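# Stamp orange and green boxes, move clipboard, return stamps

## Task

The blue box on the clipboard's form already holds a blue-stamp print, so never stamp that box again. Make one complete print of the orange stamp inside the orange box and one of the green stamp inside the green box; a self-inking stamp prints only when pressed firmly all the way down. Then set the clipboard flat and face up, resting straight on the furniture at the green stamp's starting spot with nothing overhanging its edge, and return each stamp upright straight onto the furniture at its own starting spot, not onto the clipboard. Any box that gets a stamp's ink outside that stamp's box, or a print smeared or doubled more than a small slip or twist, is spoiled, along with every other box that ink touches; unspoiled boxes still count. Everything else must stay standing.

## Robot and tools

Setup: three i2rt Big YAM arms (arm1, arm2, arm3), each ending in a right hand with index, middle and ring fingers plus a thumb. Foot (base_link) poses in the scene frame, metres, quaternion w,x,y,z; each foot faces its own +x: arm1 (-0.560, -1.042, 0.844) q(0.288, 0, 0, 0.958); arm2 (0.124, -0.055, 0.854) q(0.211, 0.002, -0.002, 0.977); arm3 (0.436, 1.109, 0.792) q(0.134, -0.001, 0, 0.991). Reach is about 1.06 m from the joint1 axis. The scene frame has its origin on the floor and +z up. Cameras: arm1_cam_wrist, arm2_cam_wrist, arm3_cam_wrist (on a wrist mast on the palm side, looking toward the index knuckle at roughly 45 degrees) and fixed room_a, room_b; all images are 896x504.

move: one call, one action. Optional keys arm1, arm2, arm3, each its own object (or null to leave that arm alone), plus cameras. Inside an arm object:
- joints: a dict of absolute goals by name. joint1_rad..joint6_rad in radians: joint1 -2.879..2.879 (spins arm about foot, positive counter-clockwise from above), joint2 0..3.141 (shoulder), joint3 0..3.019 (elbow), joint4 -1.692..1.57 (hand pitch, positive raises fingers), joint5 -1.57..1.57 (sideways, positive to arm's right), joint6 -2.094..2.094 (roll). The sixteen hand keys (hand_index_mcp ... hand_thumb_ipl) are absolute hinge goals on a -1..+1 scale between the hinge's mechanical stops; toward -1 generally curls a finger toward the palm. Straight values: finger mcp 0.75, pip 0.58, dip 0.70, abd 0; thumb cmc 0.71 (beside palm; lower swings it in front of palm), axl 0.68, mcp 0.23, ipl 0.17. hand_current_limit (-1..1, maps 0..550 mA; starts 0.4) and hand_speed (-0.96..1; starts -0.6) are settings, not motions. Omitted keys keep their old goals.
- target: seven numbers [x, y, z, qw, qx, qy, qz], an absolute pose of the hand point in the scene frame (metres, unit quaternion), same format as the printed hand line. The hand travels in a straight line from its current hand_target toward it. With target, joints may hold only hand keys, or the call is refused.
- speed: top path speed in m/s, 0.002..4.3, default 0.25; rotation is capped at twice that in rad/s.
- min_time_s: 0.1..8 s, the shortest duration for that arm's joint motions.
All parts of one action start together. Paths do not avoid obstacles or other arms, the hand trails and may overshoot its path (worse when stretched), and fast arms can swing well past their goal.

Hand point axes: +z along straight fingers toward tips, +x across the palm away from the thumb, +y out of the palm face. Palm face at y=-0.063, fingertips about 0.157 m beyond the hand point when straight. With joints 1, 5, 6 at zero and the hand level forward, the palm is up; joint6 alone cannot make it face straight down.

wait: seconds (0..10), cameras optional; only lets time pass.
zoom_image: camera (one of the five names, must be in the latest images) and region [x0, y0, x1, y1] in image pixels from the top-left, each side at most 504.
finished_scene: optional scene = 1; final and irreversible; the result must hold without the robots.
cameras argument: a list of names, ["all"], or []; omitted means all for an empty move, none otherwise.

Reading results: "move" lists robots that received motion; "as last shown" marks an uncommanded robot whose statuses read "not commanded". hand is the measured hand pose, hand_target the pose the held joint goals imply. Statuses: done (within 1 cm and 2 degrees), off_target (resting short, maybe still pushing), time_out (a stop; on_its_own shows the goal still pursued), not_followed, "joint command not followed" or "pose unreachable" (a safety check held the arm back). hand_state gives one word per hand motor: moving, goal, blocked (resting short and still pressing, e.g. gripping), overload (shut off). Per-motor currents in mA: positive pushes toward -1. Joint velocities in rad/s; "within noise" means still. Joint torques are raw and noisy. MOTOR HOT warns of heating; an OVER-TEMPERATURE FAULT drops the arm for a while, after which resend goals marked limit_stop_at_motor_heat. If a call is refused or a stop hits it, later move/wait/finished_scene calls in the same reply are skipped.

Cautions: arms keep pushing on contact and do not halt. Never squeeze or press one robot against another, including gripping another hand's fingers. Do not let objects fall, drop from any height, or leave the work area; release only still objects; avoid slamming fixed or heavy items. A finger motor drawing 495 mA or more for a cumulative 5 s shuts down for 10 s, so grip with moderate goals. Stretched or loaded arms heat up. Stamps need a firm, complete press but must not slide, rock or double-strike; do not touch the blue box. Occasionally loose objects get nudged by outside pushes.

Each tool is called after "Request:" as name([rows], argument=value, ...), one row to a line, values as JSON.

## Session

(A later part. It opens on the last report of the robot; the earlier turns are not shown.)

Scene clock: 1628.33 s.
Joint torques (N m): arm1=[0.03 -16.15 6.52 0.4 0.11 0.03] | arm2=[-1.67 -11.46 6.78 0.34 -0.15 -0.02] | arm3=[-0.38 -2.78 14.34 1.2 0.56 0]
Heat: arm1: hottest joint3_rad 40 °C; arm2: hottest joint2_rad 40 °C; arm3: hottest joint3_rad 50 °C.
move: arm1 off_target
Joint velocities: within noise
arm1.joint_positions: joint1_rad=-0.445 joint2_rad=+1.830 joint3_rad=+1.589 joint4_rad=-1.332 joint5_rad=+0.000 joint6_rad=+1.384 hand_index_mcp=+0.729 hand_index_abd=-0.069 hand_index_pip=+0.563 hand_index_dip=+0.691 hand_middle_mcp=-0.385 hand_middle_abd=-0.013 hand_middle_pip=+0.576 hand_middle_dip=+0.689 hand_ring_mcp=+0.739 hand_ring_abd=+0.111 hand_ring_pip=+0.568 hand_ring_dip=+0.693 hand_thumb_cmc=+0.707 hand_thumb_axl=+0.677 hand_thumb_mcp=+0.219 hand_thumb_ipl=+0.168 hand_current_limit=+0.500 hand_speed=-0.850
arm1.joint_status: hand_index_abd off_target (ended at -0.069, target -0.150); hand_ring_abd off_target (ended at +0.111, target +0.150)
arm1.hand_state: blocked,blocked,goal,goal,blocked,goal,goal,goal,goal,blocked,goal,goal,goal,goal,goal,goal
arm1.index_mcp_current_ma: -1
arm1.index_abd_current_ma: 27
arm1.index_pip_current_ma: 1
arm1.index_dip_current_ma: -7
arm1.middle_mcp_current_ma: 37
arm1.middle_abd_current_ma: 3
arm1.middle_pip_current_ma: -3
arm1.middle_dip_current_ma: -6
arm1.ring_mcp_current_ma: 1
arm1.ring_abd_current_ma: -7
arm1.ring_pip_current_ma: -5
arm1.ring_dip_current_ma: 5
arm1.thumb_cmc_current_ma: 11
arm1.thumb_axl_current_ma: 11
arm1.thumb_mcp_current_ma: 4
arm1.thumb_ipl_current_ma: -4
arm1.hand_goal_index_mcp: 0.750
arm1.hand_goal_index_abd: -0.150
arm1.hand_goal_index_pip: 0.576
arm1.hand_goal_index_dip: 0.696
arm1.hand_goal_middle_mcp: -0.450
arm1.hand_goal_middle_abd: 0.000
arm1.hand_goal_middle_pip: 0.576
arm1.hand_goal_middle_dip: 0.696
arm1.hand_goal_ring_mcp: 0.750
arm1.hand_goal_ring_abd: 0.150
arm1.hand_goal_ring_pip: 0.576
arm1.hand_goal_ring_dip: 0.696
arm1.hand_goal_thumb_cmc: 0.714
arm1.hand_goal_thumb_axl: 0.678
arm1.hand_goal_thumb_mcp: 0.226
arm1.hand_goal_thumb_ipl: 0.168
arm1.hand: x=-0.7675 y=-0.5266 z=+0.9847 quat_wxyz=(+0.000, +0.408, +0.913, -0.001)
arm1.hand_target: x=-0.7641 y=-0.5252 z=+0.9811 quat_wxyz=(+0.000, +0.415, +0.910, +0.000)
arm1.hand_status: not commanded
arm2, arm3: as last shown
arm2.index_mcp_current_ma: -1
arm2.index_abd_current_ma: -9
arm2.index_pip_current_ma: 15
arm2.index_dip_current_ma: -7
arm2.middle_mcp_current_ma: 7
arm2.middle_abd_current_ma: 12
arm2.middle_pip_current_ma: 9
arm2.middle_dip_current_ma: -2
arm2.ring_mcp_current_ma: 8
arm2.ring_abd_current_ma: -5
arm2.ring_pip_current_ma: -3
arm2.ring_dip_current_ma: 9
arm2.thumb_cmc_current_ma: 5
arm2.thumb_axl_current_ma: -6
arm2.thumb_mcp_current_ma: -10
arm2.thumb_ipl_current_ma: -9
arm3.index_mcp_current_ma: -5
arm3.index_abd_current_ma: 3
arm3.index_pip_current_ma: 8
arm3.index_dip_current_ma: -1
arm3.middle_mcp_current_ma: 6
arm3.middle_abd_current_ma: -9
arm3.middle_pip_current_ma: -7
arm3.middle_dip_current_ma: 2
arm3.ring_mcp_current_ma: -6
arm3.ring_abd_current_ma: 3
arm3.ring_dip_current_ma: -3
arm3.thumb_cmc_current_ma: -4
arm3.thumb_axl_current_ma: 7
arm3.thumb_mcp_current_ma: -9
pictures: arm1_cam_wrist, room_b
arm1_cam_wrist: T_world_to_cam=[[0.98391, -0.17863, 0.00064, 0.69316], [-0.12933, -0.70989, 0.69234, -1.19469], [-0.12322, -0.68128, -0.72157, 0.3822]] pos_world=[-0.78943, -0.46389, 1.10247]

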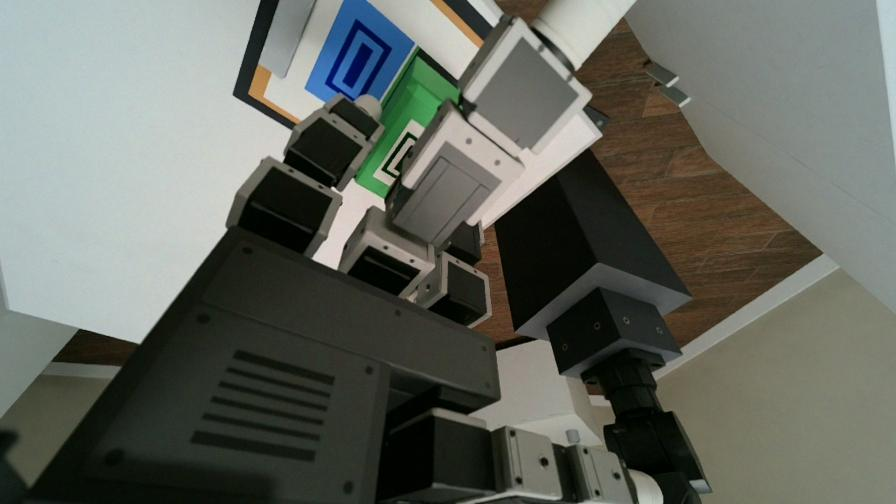

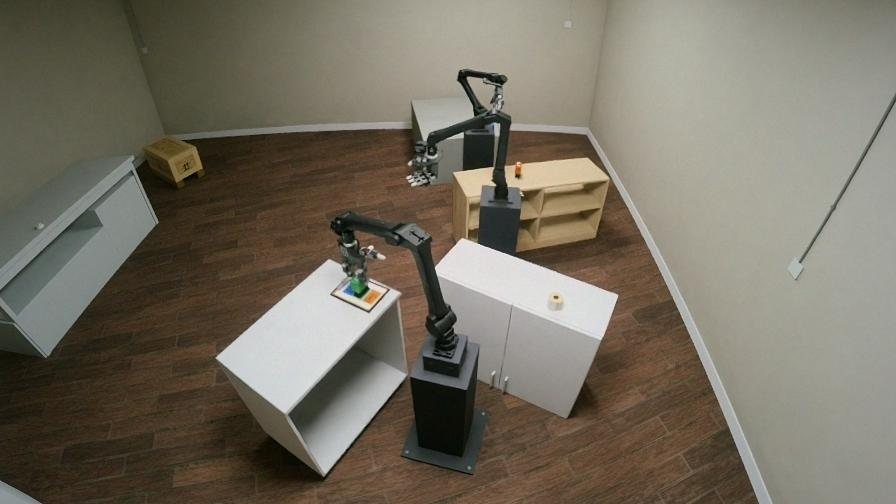

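Request:
move(arm1={"joints":{"hand_index_abd":-0.44,"hand_ring_abd":0.48}})

Request:
move(arm1={"target":[-0.7660,-0.5250,1.060,0,0.4155,0.9096,0],"speed":0.06}, cameras=["room_b","arm1_cam_wrist"])

Request:
zoom_image(camera="room_b", region=[320, 235, 420, 325])

Scene clock: 1631.20 s.
Joint torques (N m): arm1=[0.09 -16.03 6.52 0.39 0.11 0.03] | arm2=[-1.49 -11.58 6.8 0.39 -0.15 -0.02] | arm3=[-0.67 -1.44 14.3 1.37 0.53 -0.04]
Heat: arm1: hottest joint3_rad 40 °C; arm2: hottest joint2_rad 40 °C; arm3: hottest joint3_rad 50 °C.
move: arm1 off_target
Joint velocities: within noise
arm1.joint_positions: joint1_rad=-0.445 joint2_rad=+1.830 joint3_rad=+1.589 joint4_rad=-1.332 joint5_rad=+0.000 joint6_rad=+1.384 hand_index_mcp=+0.729 hand_index_abd=-0.078 hand_index_pip=+0.570 hand_index_dip=+0.692 hand_middle_mcp=-0.385 hand_middle_abd=-0.013 hand_middle_pip=+0.576 hand_middle_dip=+0.689 hand_ring_mcp=+0.739 hand_ring_abd=+0.135 hand_ring_pip=+0.571 hand_ring_dip=+0.693 hand_thumb_cmc=+0.707 hand_thumb_axl=+0.677 hand_thumb_mcp=+0.219 hand_thumb_ipl=+0.168 hand_current_limit=+0.500 hand_speed=-0.850
arm1.joint_status: hand_index_abd off_target (ended at -0.078, target -0.440); hand_ring_abd off_target (ended at +0.135, target +0.480)
arm1.hand_state: blocked,blocked,goal,goal,blocked,goal,goal,goal,goal,blocked,goal,goal,goal,goal,goal,goal
arm1.index_mcp_current_ma: -12
arm1.index_abd_current_ma: 194
arm1.index_pip_current_ma: -2
arm1.index_dip_current_ma: -7
arm1.middle_mcp_current_ma: 34
arm1.middle_abd_current_ma: 8
arm1.middle_pip_current_ma: 5
arm1.middle_dip_current_ma: -2
arm1.ring_mcp_current_ma: 4
arm1.ring_abd_current_ma: -165
arm1.ring_pip_current_ma: -8
arm1.ring_dip_current_ma: 11
arm1.thumb_cmc_current_ma: 8
arm1.thumb_axl_current_ma: 12
arm1.thumb_mcp_current_ma: 9
arm1.thumb_ipl_current_ma: -7
arm1.hand_goal_index_mcp: 0.750
arm1.hand_goal_index_abd: -0.440
arm1.hand_goal_index_pip: 0.576
arm1.hand_goal_index_dip: 0.696
arm1.hand_goal_middle_mcp: -0.450
arm1.hand_goal_middle_abd: 0.000
arm1.hand_goal_middle_pip: 0.576
arm1.hand_goal_middle_dip: 0.696
arm1.hand_goal_ring_mcp: 0.750
arm1.hand_goal_ring_abd: 0.480
arm1.hand_goal_ring_pip: 0.576
arm1.hand_goal_ring_dip: 0.696
arm1.hand_goal_thumb_cmc: 0.714
arm1.hand_goal_thumb_axl: 0.678
arm1.hand_goal_thumb_mcp: 0.226
arm1.hand_goal_thumb_ipl: 0.168
arm1.hand: x=-0.7672 y=-0.5265 z=+0.9847 quat_wxyz=(+0.000, +0.409, +0.913, +0.000)
arm1.hand_target: x=-0.7641 y=-0.5252 z=+0.9811 quat_wxyz=(+0.000, +0.415, +0.910, +0.000)
arm1.hand_status: not commanded
arm2, arm3: as last shown
arm2.index_abd_current_ma: -5
arm2.index_pip_current_ma: 6
arm2.index_dip_current_ma: -9
arm2.middle_mcp_current_ma: 8
arm2.middle_abd_current_ma: 9
arm2.middle_pip_current_ma: 4
arm2.middle_dip_current_ma: 5
arm2.ring_mcp_current_ma: 17
arm2.ring_abd_current_ma: -11
arm2.ring_pip_current_ma: -7
arm2.ring_dip_current_ma: 8
arm2.thumb_cmc_current_ma: 7
arm2.thumb_axl_current_ma: -4
arm2.thumb_mcp_current_ma: -15
arm2.thumb_ipl_current_ma: -8
arm3.index_mcp_current_ma: -6
arm3.index_abd_current_ma: 8
arm3.index_pip_current_ma: 0
arm3.index_dip_current_ma: 3
arm3.middle_mcp_current_ma: 8
arm3.middle_abd_current_ma: -8
arm3.middle_pip_current_ma: -10
arm3.middle_dip_current_ma: 0
arm3.ring_mcp_current_ma: -10
arm3.ring_abd_current_ma: 7
arm3.ring_pip_current_ma: -6
arm3.ring_dip_current_ma: -6
arm3.thumb_axl_current_ma: 3
arm3.thumb_mcp_current_ma: -8
arm3.thumb_ipl_current_ma: 8
pictures: none

Scene clock: 1633.17 s.
Joint torques (N m): arm1=[0.32 -18.9 11.32 -0.64 0.11 0.05] | arm2=[-1.67 -11.63 6.76 0.35 -0.13 -0.01] | arm3=[0.03 -2.73 14.11 1.17 0.49 -0.06]
Heat: arm1: hottest joint3_rad 40 °C; arm2: hottest joint2_rad 40 °C; arm3: hottest joint3_rad 50 °C.
move: arm1 off_target
Joint velocities: within noise
arm1.joint_positions: joint1_rad=-0.445 joint2_rad=+1.830 joint3_rad=+1.679 joint4_rad=-1.506 joint5_rad=+0.000 joint6_rad=+1.386 hand_index_mcp=+0.734 hand_index_abd=-0.110 hand_index_pip=+0.565 hand_index_dip=+0.685 hand_middle_mcp=-0.385 hand_middle_abd=-0.013 hand_middle_pip=+0.576 hand_middle_dip=+0.689 hand_ring_mcp=+0.738 hand_ring_abd=+0.135 hand_ring_pip=+0.568 hand_ring_dip=+0.690 hand_thumb_cmc=+0.707 hand_thumb_axl=+0.677 hand_thumb_mcp=+0.219 hand_thumb_ipl=+0.168 hand_current_limit=+0.500 hand_speed=-0.850
arm1.joint_status: not commanded
arm1.hand_state: goal,blocked,goal,goal,blocked,goal,goal,goal,goal,blocked,goal,goal,goal,goal,goal,goal
arm1.index_mcp_current_ma: -9
arm1.index_abd_current_ma: 165
arm1.index_pip_current_ma: 14
arm1.index_dip_current_ma: -7
arm1.middle_mcp_current_ma: 32
arm1.middle_abd_current_ma: 1
arm1.middle_pip_current_ma: 2
arm1.middle_dip_current_ma: -7
arm1.ring_mcp_current_ma: 4
arm1.ring_abd_current_ma: -158
arm1.ring_pip_current_ma: -6
arm1.ring_dip_current_ma: 0
arm1.thumb_cmc_current_ma: 10
arm1.thumb_axl_current_ma: 5
arm1.thumb_mcp_current_ma: 8
arm1.thumb_ipl_current_ma: -8
arm1.hand_goal_index_mcp: 0.750
arm1.hand_goal_index_abd: -0.440
arm1.hand_goal_index_pip: 0.576
arm1.hand_goal_index_dip: 0.696
arm1.hand_goal_middle_mcp: -0.450
arm1.hand_goal_middle_abd: 0.000
arm1.hand_goal_middle_pip: 0.576
arm1.hand_goal_middle_dip: 0.696
arm1.hand_goal_ring_mcp: 0.750
arm1.hand_goal_ring_abd: 0.480
arm1.hand_goal_ring_pip: 0.576
arm1.hand_goal_ring_dip: 0.696
arm1.hand_goal_thumb_cmc: 0.714
arm1.hand_goal_thumb_axl: 0.678
arm1.hand_goal_thumb_mcp: 0.226
arm1.hand_goal_thumb_ipl: 0.168
arm1.on_its_own: hand_index_abd moved -0.032 toward your old target -0.440
arm1.hand: x=-0.7598 y=-0.5388 z=+1.0199 quat_wxyz=(+0.035, +0.409, +0.911, -0.024)
arm1.hand_target: x=-0.7649 y=-0.5270 z=+1.0599 quat_wxyz=(+0.000, +0.415, +0.910, +0.000)
arm1.hand_status: off_target (0.043 m and 4.9 deg from the pose sent, 0.075 m and 0.9 deg at the start)
arm2, arm3: as last shown
arm2.index_mcp_current_ma: 0
arm2.index_abd_current_ma: -6
arm2.index_pip_current_ma: 4
arm2.index_dip_current_ma: -12
arm2.middle_mcp_current_ma: 11
arm2.middle_abd_current_ma: 1
arm2.middle_pip_current_ma: 3
arm2.middle_dip_current_ma: 8
arm2.ring_mcp_current_ma: 12
arm2.ring_pip_current_ma: -8
arm2.ring_dip_current_ma: 7
arm2.thumb_cmc_current_ma: 8
arm2.thumb_axl_current_ma: 4
arm2.thumb_mcp_current_ma: -11
arm2.thumb_ipl_current_ma: -6
arm3.index_abd_current_ma: 7
arm3.index_pip_current_ma: 3
arm3.index_dip_current_ma: 1
arm3.middle_mcp_current_ma: 9
arm3.middle_abd_current_ma: -5
arm3.middle_pip_current_ma: -11
arm3.middle_dip_current_ma: -2
arm3.ring_mcp_current_ma: -5
arm3.ring_abd_current_ma: 6
arm3.ring_pip_current_ma: -11
arm3.ring_dip_current_ma: -3
arm3.thumb_cmc_current_ma: 3
arm3.thumb_axl_current_ma: 5
arm3.thumb_mcp_current_ma: -7
arm3.thumb_ipl_current_ma: 7
pictures: arm1_cam_wrist, room_b
arm1_cam_wrist: T_world_to_cam=[[0.98213, -0.17952, 0.05649, 0.62467], [-0.1626, -0.6583, 0.73498, -1.26773], [-0.09476, -0.73103, -0.67573, 0.34833]] pos_world=[-0.78663, -0.46777, 1.13185]

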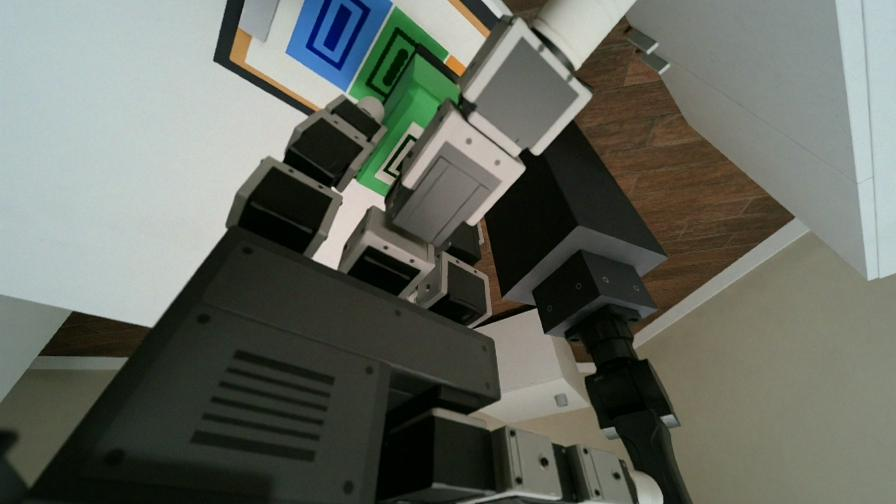

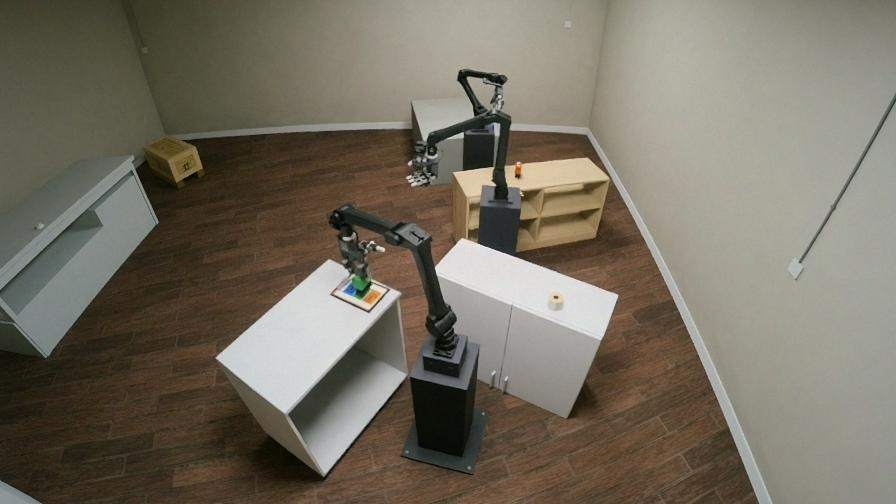

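Scaled by 5.040 from the camera's image (finer frame: 1280x720).

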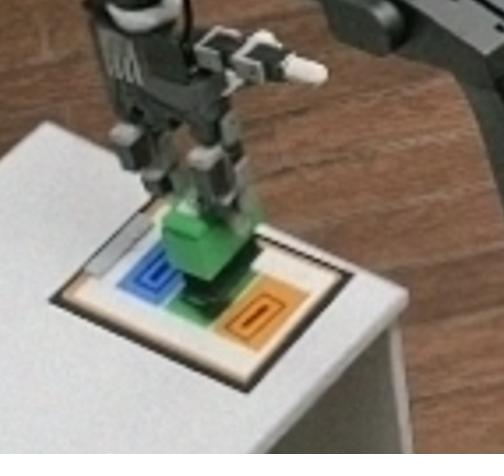

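Request:
move(arm1={"target":[-0.7660,-0.5250,1.130,0,0.4155,0.9096,0],"speed":0.08}, cameras=["room_b","arm1_cam_wrist"])

Request:
zoom_image(camera="arm1_cam_wrist", region=[280, 0, 500, 170])

Request:
zoom_image(camera="room_b", region=[320, 235, 420, 325])

Scene clock: 1636.20 s.
Joint torques (N m): arm1=[0.32 -17.9 11.58 -0.51 0.11 0.06] | arm2=[-1.49 -11.63 6.74 0.36 -0.14 -0.03] | arm3=[-0.91 -2.67 14.23 1.17 0.5 -0.01]
Heat: arm1: hottest joint3_rad 41 °C; arm2: hottest joint2_rad 40 °C; arm3: hottest joint3_rad 50 °C.
move: arm1 off_target
Joint velocities: within noise
arm1.joint_positions: joint1_rad=-0.445 joint2_rad=+1.825 joint3_rad=+1.874 joint4_rad=-1.693 joint5_rad=+0.000 joint6_rad=+1.386 hand_index_mcp=+0.734 hand_index_abd=-0.110 hand_index_pip=+0.565 hand_index_dip=+0.685 hand_middle_mcp=-0.385 hand_middle_abd=-0.013 hand_middle_pip=+0.576 hand_middle_dip=+0.689 hand_ring_mcp=+0.738 hand_ring_abd=+0.135 hand_ring_pip=+0.568 hand_ring_dip=+0.690 hand_thumb_cmc=+0.707 hand_thumb_axl=+0.677 hand_thumb_mcp=+0.219 hand_thumb_ipl=+0.168 hand_current_limit=+0.500 hand_speed=-0.850
arm1.joint_status: not commanded
arm1.hand_state: goal,blocked,goal,goal,blocked,goal,goal,goal,goal,blocked,goal,goal,goal,goal,goal,goal
arm1.index_mcp_current_ma: -3
arm1.index_abd_current_ma: 161
arm1.index_pip_current_ma: 9
arm1.index_dip_current_ma: -4
arm1.middle_mcp_current_ma: 30
arm1.middle_abd_current_ma: -2
arm1.middle_pip_current_ma: 5
arm1.middle_dip_current_ma: -8
arm1.ring_mcp_current_ma: 5
arm1.ring_abd_current_ma: -164
arm1.ring_pip_current_ma: -8
arm1.ring_dip_current_ma: 2
arm1.thumb_cmc_current_ma: 1
arm1.thumb_axl_current_ma: 11
arm1.thumb_mcp_current_ma: 17
arm1.thumb_ipl_current_ma: 0
arm1.hand_goal_index_mcp: 0.750
arm1.hand_goal_index_abd: -0.440
arm1.hand_goal_index_pip: 0.576
arm1.hand_goal_index_dip: 0.696
arm1.hand_goal_middle_mcp: -0.450
arm1.hand_goal_middle_abd: 0.000
arm1.hand_goal_middle_pip: 0.576
arm1.hand_goal_middle_dip: 0.696
arm1.hand_goal_ring_mcp: 0.750
arm1.hand_goal_ring_abd: 0.480
arm1.hand_goal_ring_pip: 0.576
arm1.hand_goal_ring_dip: 0.696
arm1.hand_goal_thumb_cmc: 0.714
arm1.hand_goal_thumb_axl: 0.678
arm1.hand_goal_thumb_mcp: 0.226
arm1.hand_goal_thumb_ipl: 0.168
arm1.hand: x=-0.7624 y=-0.5344 z=+1.0964 quat_wxyz=(+0.030, +0.409, +0.912, -0.021)
arm1.hand_target: x=-0.7651 y=-0.5267 z=+1.1298 quat_wxyz=(+0.000, +0.415, +0.910, +0.000)
arm1.hand_status: off_target (0.035 m and 4.2 deg from the pose sent, 0.111 m and 4.9 deg at the start)
arm2, arm3: as last shown
arm2.index_mcp_current_ma: -6
arm2.index_abd_current_ma: -3
arm2.index_pip_current_ma: 9
arm2.index_dip_current_ma: -8
arm2.middle_mcp_current_ma: 23
arm2.middle_abd_current_ma: 7
arm2.middle_pip_current_ma: 0
arm2.middle_dip_current_ma: 2
arm2.ring_abd_current_ma: -6
arm2.ring_pip_current_ma: -6
arm2.ring_dip_current_ma: 11
arm2.thumb_cmc_current_ma: 5
arm2.thumb_axl_current_ma: 2
arm2.thumb_mcp_current_ma: -10
arm2.thumb_ipl_current_ma: -7
arm3.index_mcp_current_ma: -7
arm3.index_abd_current_ma: 10
arm3.index_pip_current_ma: 7
arm3.middle_mcp_current_ma: 7
arm3.middle_abd_current_ma: -6
arm3.middle_pip_current_ma: -7
arm3.middle_dip_current_ma: -5
arm3.ring_pip_current_ma: -4
arm3.ring_dip_current_ma: -4
arm3.thumb_cmc_current_ma: 0
arm3.thumb_axl_current_ma: 4
arm3.thumb_mcp_current_ma: -12
arm3.thumb_ipl_current_ma: 11
pictures: arm1_cam_wrist, room_b
arm1_cam_wrist: T_world_to_cam=[[0.98248, -0.17999, 0.0484, 0.63259], [-0.15793, -0.66602, 0.72903, -1.31548], [-0.09898, -0.7239, -0.68277, 0.41127]] pos_world=[-0.78855, -0.46455, 1.20921]

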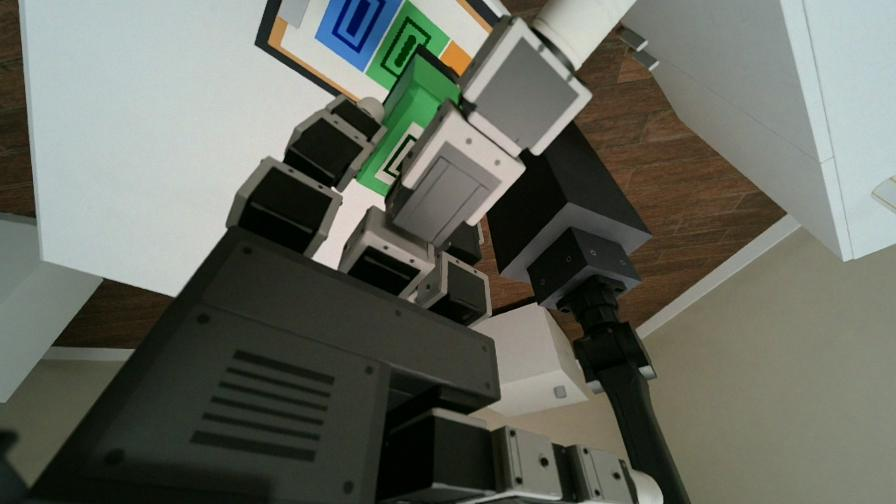

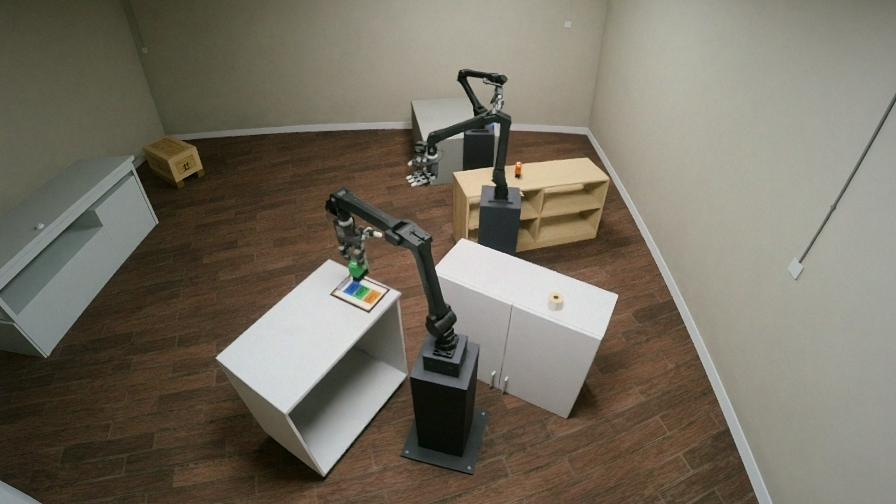

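Scaled by 2.291 from the camera's image (finer frame: 1280x720).

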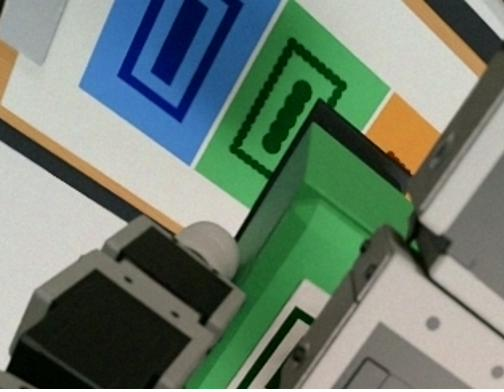

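Scaled by 5.040 from the camera's image (finer frame: 1280x720).

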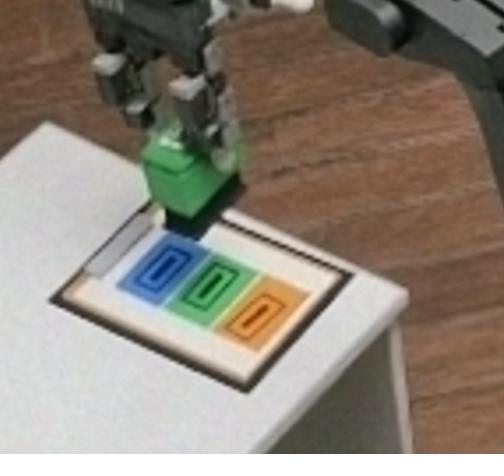

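Request:
move(arm1={"target":[-0.9776,-0.6624,1.120,0,0.4155,0.9096,0],"speed":0.1}, cameras=["room_b","arm1_cam_wrist"])

Request:
zoom_image(camera="room_b", region=[280, 215, 420, 335])

Scene clock: 1643.20 s.
Joint torques (N m): arm1=[0.5 -18.08 11.59 -0.44 0.17 0.04] | arm2=[-1.67 -11.58 6.76 0.39 -0.14 -0.02] | arm3=[-0.26 -2.67 14.23 1.2 0.53 -0.08]
Heat: arm1: hottest joint3_rad 41 °C; arm2: hottest joint2_rad 40 °C; arm3: hottest joint3_rad 50 °C.
move: arm1 off_target
Joint velocities: within noise
arm1.joint_positions: joint1_rad=-0.015 joint2_rad=+1.928 joint3_rad=+2.021 joint4_rad=-1.695 joint5_rad=+0.003 joint6_rad=+1.816 hand_index_mcp=+0.734 hand_index_abd=-0.110 hand_index_pip=+0.565 hand_index_dip=+0.685 hand_middle_mcp=-0.385 hand_middle_abd=-0.013 hand_middle_pip=+0.576 hand_middle_dip=+0.689 hand_ring_mcp=+0.752 hand_ring_abd=+0.136 hand_ring_pip=+0.576 hand_ring_dip=+0.693 hand_thumb_cmc=+0.715 hand_thumb_axl=+0.677 hand_thumb_mcp=+0.219 hand_thumb_ipl=+0.168 hand_current_limit=+0.500 hand_speed=-0.850
arm1.joint_status: not commanded
arm1.hand_state: goal,blocked,goal,goal,blocked,goal,goal,goal,goal,blocked,goal,goal,goal,goal,goal,goal
arm1.index_mcp_current_ma: -6
arm1.index_abd_current_ma: 164
arm1.index_pip_current_ma: 4
arm1.index_dip_current_ma: -3
arm1.middle_mcp_current_ma: 30
arm1.middle_abd_current_ma: 6
arm1.middle_pip_current_ma: -6
arm1.middle_dip_current_ma: -6
arm1.ring_mcp_current_ma: 13
arm1.ring_abd_current_ma: -169
arm1.ring_pip_current_ma: -15
arm1.ring_dip_current_ma: 0
arm1.thumb_cmc_current_ma: 8
arm1.thumb_axl_current_ma: 8
arm1.thumb_mcp_current_ma: 3
arm1.thumb_ipl_current_ma: 0
arm1.hand_goal_index_mcp: 0.750
arm1.hand_goal_index_abd: -0.440
arm1.hand_goal_index_pip: 0.576
arm1.hand_goal_index_dip: 0.696
arm1.hand_goal_middle_mcp: -0.450
arm1.hand_goal_middle_abd: 0.000
arm1.hand_goal_middle_pip: 0.576
arm1.hand_goal_middle_dip: 0.696
arm1.hand_goal_ring_mcp: 0.750
arm1.hand_goal_ring_abd: 0.480
arm1.hand_goal_ring_pip: 0.576
arm1.hand_goal_ring_dip: 0.696
arm1.hand_goal_thumb_cmc: 0.714
arm1.hand_goal_thumb_axl: 0.678
arm1.hand_goal_thumb_mcp: 0.226
arm1.hand_goal_thumb_ipl: 0.168
arm1.hand: x=-0.9684 y=-0.6691 z=+1.0951 quat_wxyz=(+0.015, +0.409, +0.912, -0.002)
arm1.hand_target: x=-0.9762 y=-0.6635 z=+1.1195 quat_wxyz=(-0.014, +0.414, +0.910, +0.005)
arm1.hand_status: off_target (0.027 m and 1.9 deg from the pose sent, 0.252 m and 4.2 deg at the start; a joint's target at an end of its range on 48 of 98 steps)
arm2, arm3: as last shown
arm2.index_mcp_current_ma: 0
arm2.index_abd_current_ma: -2
arm2.index_pip_current_ma: 7
arm2.middle_mcp_current_ma: 8
arm2.middle_abd_current_ma: 6
arm2.middle_pip_current_ma: 3
arm2.middle_dip_current_ma: 5
arm2.ring_mcp_current_ma: 9
arm2.ring_pip_current_ma: -1
arm2.ring_dip_current_ma: 2
arm2.thumb_cmc_current_ma: 10
arm2.thumb_axl_current_ma: -7
arm2.thumb_ipl_current_ma: -12
arm3.index_mcp_current_ma: -6
arm3.index_abd_current_ma: 8
arm3.index_pip_current_ma: 6
arm3.index_dip_current_ma: -1
arm3.middle_mcp_current_ma: 10
arm3.middle_abd_current_ma: -12
arm3.middle_pip_current_ma: -5
arm3.middle_dip_current_ma: 0
arm3.ring_mcp_current_ma: -6
arm3.ring_abd_current_ma: 3
arm3.ring_pip_current_ma: -7
arm3.ring_dip_current_ma: -6
arm3.thumb_cmc_current_ma: 1
arm3.thumb_axl_current_ma: 2
arm3.thumb_mcp_current_ma: -9
arm3.thumb_ipl_current_ma: 6
pictures: arm1_cam_wrist, room_b
arm1_cam_wrist: T_world_to_cam=[[0.98312, -0.18056, 0.02963, 0.83154], [-0.14955, -0.69963, 0.69868, -1.41792], [-0.10542, -0.69131, -0.71482, 0.34319]] pos_world=[-0.99337, -0.60463, 1.21135]

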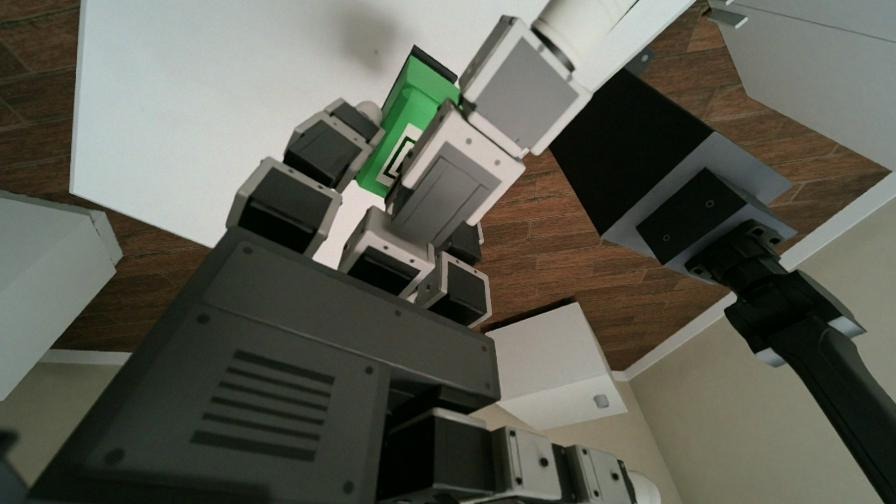

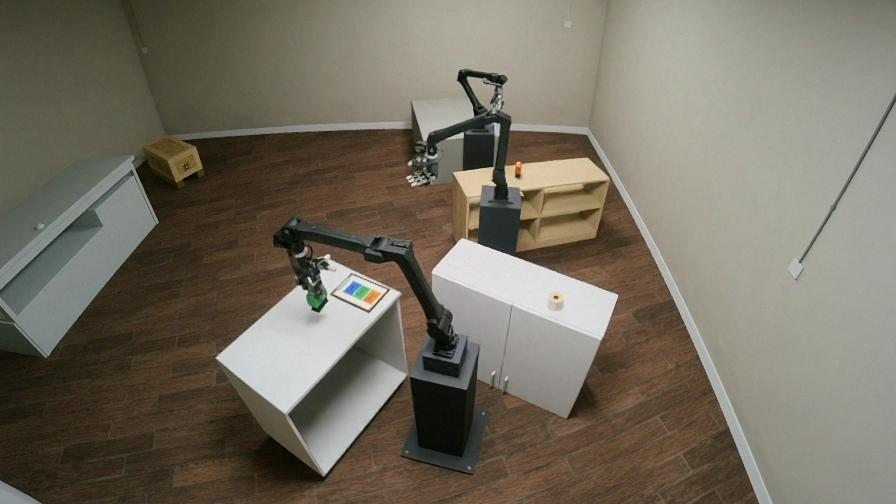

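Scaled by 3.600 from the camera's image (finer frame: 1280x720).

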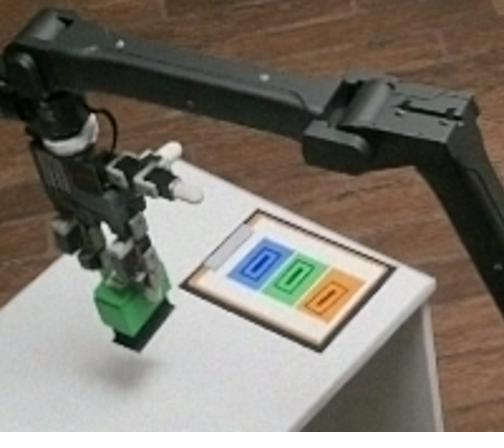

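Request:
move(arm1={"target":[-0.9750,-0.6610,0.995,0,0.4155,0.9096,0],"speed":0.08}, cameras=["room_b","arm1_cam_wrist"])

Request:
zoom_image(camera="room_b", region=[280, 235, 400, 335])

Scene clock: 1649.90 s.
Joint torques (N m): arm1=[0.03 -18.61 6.91 0.24 -0.01 0.01] | arm2=[-1.67 -11.46 6.75 0.39 -0.14 -0.02] | arm3=[-1.67 -2.96 14.3 1.33 0.5 -0.01]
Heat: arm1: hottest joint3_rad 41 °C; arm2: hottest joint2_rad 40 °C; arm3: hottest joint3_rad 50 °C.
move: arm1 done
Joint velocities: within noise
arm1.joint_positions: joint1_rad=-0.015 joint2_rad=+1.956 joint3_rad=+1.791 joint4_rad=-1.424 joint5_rad=+0.002 joint6_rad=+1.816 hand_index_mcp=+0.734 hand_index_abd=-0.110 hand_index_pip=+0.565 hand_index_dip=+0.685 hand_middle_mcp=-0.385 hand_middle_abd=-0.013 hand_middle_pip=+0.576 hand_middle_dip=+0.689 hand_ring_mcp=+0.752 hand_ring_abd=+0.136 hand_ring_pip=+0.576 hand_ring_dip=+0.693 hand_thumb_cmc=+0.715 hand_thumb_axl=+0.677 hand_thumb_mcp=+0.219 hand_thumb_ipl=+0.168 hand_current_limit=+0.500 hand_speed=-0.850
arm1.joint_status: not commanded
arm1.hand_state: goal,blocked,goal,goal,blocked,goal,goal,goal,goal,blocked,goal,goal,goal,goal,goal,goal
arm1.index_mcp_current_ma: -6
arm1.index_abd_current_ma: 162
arm1.index_pip_current_ma: 3
arm1.index_dip_current_ma: -1
arm1.middle_mcp_current_ma: 31
arm1.middle_abd_current_ma: 1
arm1.middle_pip_current_ma: -3
arm1.middle_dip_current_ma: 2
arm1.ring_mcp_current_ma: 7
arm1.ring_abd_current_ma: -165
arm1.ring_pip_current_ma: 3
arm1.ring_dip_current_ma: 11
arm1.thumb_cmc_current_ma: 10
arm1.thumb_axl_current_ma: 7
arm1.thumb_mcp_current_ma: 2
arm1.thumb_ipl_current_ma: -8
arm1.hand_goal_index_mcp: 0.750
arm1.hand_goal_index_abd: -0.440
arm1.hand_goal_index_pip: 0.576
arm1.hand_goal_index_dip: 0.696
arm1.hand_goal_middle_mcp: -0.450
arm1.hand_goal_middle_abd: 0.000
arm1.hand_goal_middle_pip: 0.576
arm1.hand_goal_middle_dip: 0.696
arm1.hand_goal_ring_mcp: 0.750
arm1.hand_goal_ring_abd: 0.480
arm1.hand_goal_ring_pip: 0.576
arm1.hand_goal_ring_dip: 0.696
arm1.hand_goal_thumb_cmc: 0.714
arm1.hand_goal_thumb_axl: 0.678
arm1.hand_goal_thumb_mcp: 0.226
arm1.hand_goal_thumb_ipl: 0.168
arm1.hand: x=-0.9758 y=-0.6642 z=+0.9909 quat_wxyz=(+0.009, +0.409, +0.912, -0.001)
arm1.hand_target: x=-0.9749 y=-0.6610 z=+0.9949 quat_wxyz=(+0.000, +0.415, +0.910, +0.000)
arm1.hand_status: done (0.005 m and 1.2 deg from the pose sent, 0.101 m and 1.9 deg at the start)
arm2, arm3: as last shown
arm2.index_mcp_current_ma: -1
arm2.index_abd_current_ma: -3
arm2.index_pip_current_ma: 1
arm2.index_dip_current_ma: -15
arm2.middle_mcp_current_ma: 5
arm2.middle_abd_current_ma: 7
arm2.middle_pip_current_ma: 8
arm2.middle_dip_current_ma: -3
arm2.ring_mcp_current_ma: 16
arm2.ring_abd_current_ma: -7
arm2.ring_pip_current_ma: -15
arm2.ring_dip_current_ma: 11
arm2.thumb_cmc_current_ma: 8
arm2.thumb_axl_current_ma: -4
arm2.thumb_mcp_current_ma: -12
arm2.thumb_ipl_current_ma: -7
arm3.index_mcp_current_ma: -8
arm3.index_dip_current_ma: 1
arm3.middle_mcp_current_ma: 5
arm3.middle_abd_current_ma: -11
arm3.middle_pip_current_ma: -7
arm3.middle_dip_current_ma: -1
arm3.ring_mcp_current_ma: -9
arm3.ring_abd_current_ma: 4
arm3.ring_pip_current_ma: -10
arm3.ring_dip_current_ma: -5
arm3.thumb_cmc_current_ma: -4
arm3.thumb_axl_current_ma: 7
arm3.thumb_mcp_current_ma: -12
arm3.thumb_ipl_current_ma: 10
pictures: arm1_cam_wrist, room_b
arm1_cam_wrist: T_world_to_cam=[[0.98331, -0.18113, 0.01695, 0.85526], [-0.1418, -0.70477, 0.69512, -1.33516], [-0.11396, -0.68593, -0.71869, 0.27036]] pos_world=[-0.9995, -0.60061, 1.10791]

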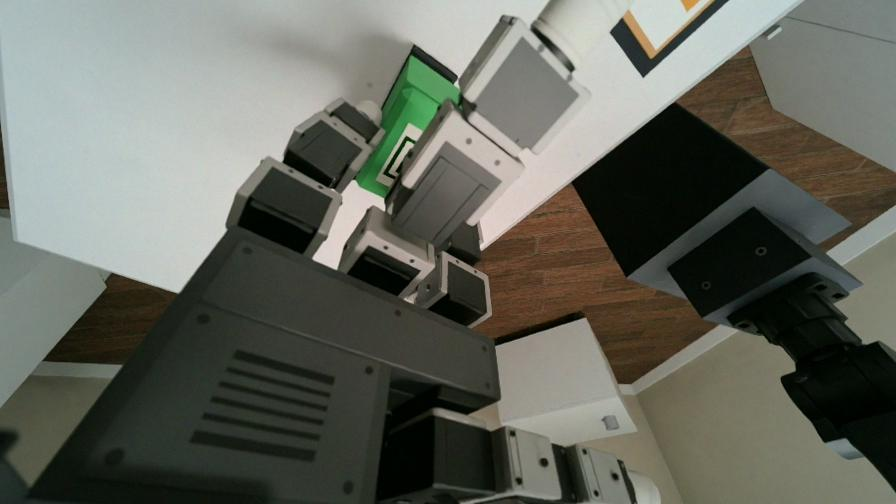

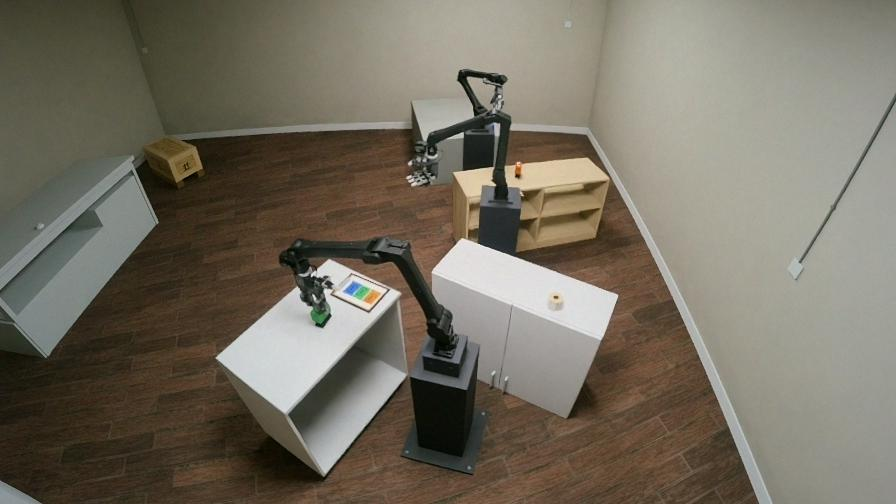

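Scaled by 4.200 from the camera's image (finer frame: 1280x720).

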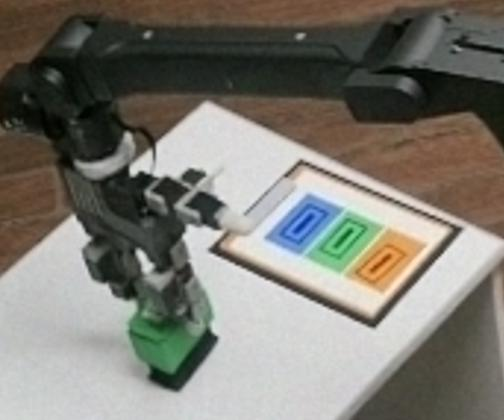

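Request:
move(arm1={"target":[-0.9750,-0.6610,0.972,0,0.4155,0.9096,0],"speed":0.03}, cameras=["room_b"])

Request:
zoom_image(camera="room_b", region=[290, 265, 370, 335])

Scene clock: 1652.17 s.
Joint torques (N m): arm1=[0.32 -17.67 5.7 0.98 -0.01 0.01] | arm2=[-1.73 -11.52 6.75 0.34 -0.16 -0.01] | arm3=[-1.32 -2.73 14.27 1.25 0.56 -0.1]
Heat: arm1: hottest joint3_rad 41 °C; arm2: hottest joint2_rad 40 °C; arm3: hottest joint3_rad 50 °C.
move: arm1 done
Joint velocities: within noise
arm1.joint_positions: joint1_rad=-0.019 joint2_rad=+1.956 joint3_rad=+1.765 joint4_rad=-1.387 joint5_rad=+0.002 joint6_rad=+1.816 hand_index_mcp=+0.720 hand_index_abd=-0.113 hand_index_pip=+0.565 hand_index_dip=+0.698 hand_middle_mcp=-0.385 hand_middle_abd=-0.013 hand_middle_pip=+0.576 hand_middle_dip=+0.689 hand_ring_mcp=+0.752 hand_ring_abd=+0.135 hand_ring_pip=+0.576 hand_ring_dip=+0.693 hand_thumb_cmc=+0.715 hand_thumb_axl=+0.677 hand_thumb_mcp=+0.219 hand_thumb_ipl=+0.168 hand_current_limit=+0.500 hand_speed=-0.850
arm1.joint_status: not commanded
arm1.hand_state: blocked,blocked,goal,goal,blocked,goal,goal,goal,goal,blocked,goal,goal,goal,goal,goal,goal
arm1.index_mcp_current_ma: -8
arm1.index_abd_current_ma: 158
arm1.index_pip_current_ma: 5
arm1.index_dip_current_ma: -7
arm1.middle_mcp_current_ma: 35
arm1.middle_abd_current_ma: -3
arm1.middle_pip_current_ma: -2
arm1.middle_dip_current_ma: -9
arm1.ring_mcp_current_ma: 3
arm1.ring_abd_current_ma: -165
arm1.ring_pip_current_ma: -8
arm1.ring_dip_current_ma: 3
arm1.thumb_cmc_current_ma: 9
arm1.thumb_axl_current_ma: 16
arm1.thumb_mcp_current_ma: 0
arm1.thumb_ipl_current_ma: -5
arm1.hand_goal_index_mcp: 0.750
arm1.hand_goal_index_abd: -0.440
arm1.hand_goal_index_pip: 0.576
arm1.hand_goal_index_dip: 0.696
arm1.hand_goal_middle_mcp: -0.450
arm1.hand_goal_middle_abd: 0.000
arm1.hand_goal_middle_pip: 0.576
arm1.hand_goal_middle_dip: 0.696
arm1.hand_goal_ring_mcp: 0.750
arm1.hand_goal_ring_abd: 0.480
arm1.hand_goal_ring_pip: 0.576
arm1.hand_goal_ring_dip: 0.696
arm1.hand_goal_thumb_cmc: 0.714
arm1.hand_goal_thumb_axl: 0.678
arm1.hand_goal_thumb_mcp: 0.226
arm1.hand_goal_thumb_ipl: 0.168
arm1.hand: x=-0.9753 y=-0.6620 z=+0.9806 quat_wxyz=(+0.003, +0.411, +0.912, +0.000)
arm1.hand_target: x=-0.9748 y=-0.6611 z=+0.9719 quat_wxyz=(+0.000, +0.415, +0.910, +0.000)
arm1.hand_status: done (0.009 m and 0.6 deg from the pose sent, 0.019 m and 1.2 deg at the start)
arm2, arm3: as last shown
arm2.index_abd_current_ma: -6
arm2.index_pip_current_ma: 9
arm2.index_dip_current_ma: -4
arm2.middle_mcp_current_ma: 8
arm2.middle_abd_current_ma: 4
arm2.middle_pip_current_ma: 10
arm2.middle_dip_current_ma: -4
arm2.ring_mcp_current_ma: 17
arm2.ring_abd_current_ma: -8
arm2.ring_pip_current_ma: -8
arm2.thumb_cmc_current_ma: 10
arm2.thumb_axl_current_ma: 0
arm2.thumb_mcp_current_ma: -7
arm2.thumb_ipl_current_ma: -4
arm3.index_mcp_current_ma: -5
arm3.index_abd_current_ma: 5
arm3.index_dip_current_ma: 4
arm3.middle_mcp_current_ma: 6
arm3.middle_abd_current_ma: -10
arm3.middle_pip_current_ma: -6
arm3.middle_dip_current_ma: 0
arm3.ring_mcp_current_ma: -6
arm3.ring_pip_current_ma: -9
arm3.ring_dip_current_ma: -3
arm3.thumb_cmc_current_ma: 1
arm3.thumb_axl_current_ma: 6
arm3.thumb_mcp_current_ma: -6
arm3.thumb_ipl_current_ma: 7

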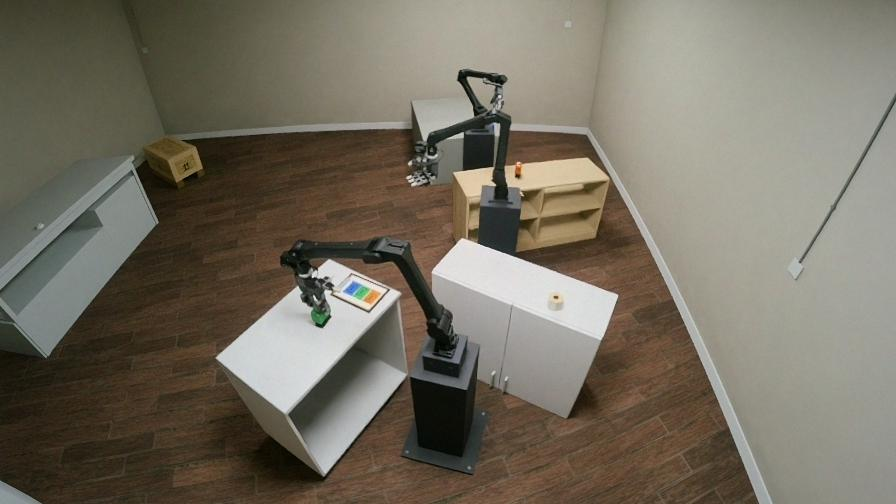

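Scaled by 6.300 from the camera's image (finer frame: 1280x720).

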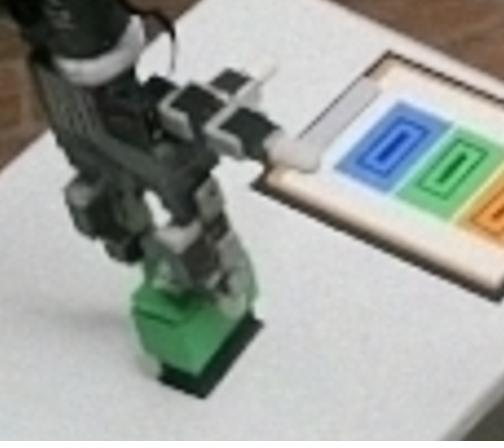

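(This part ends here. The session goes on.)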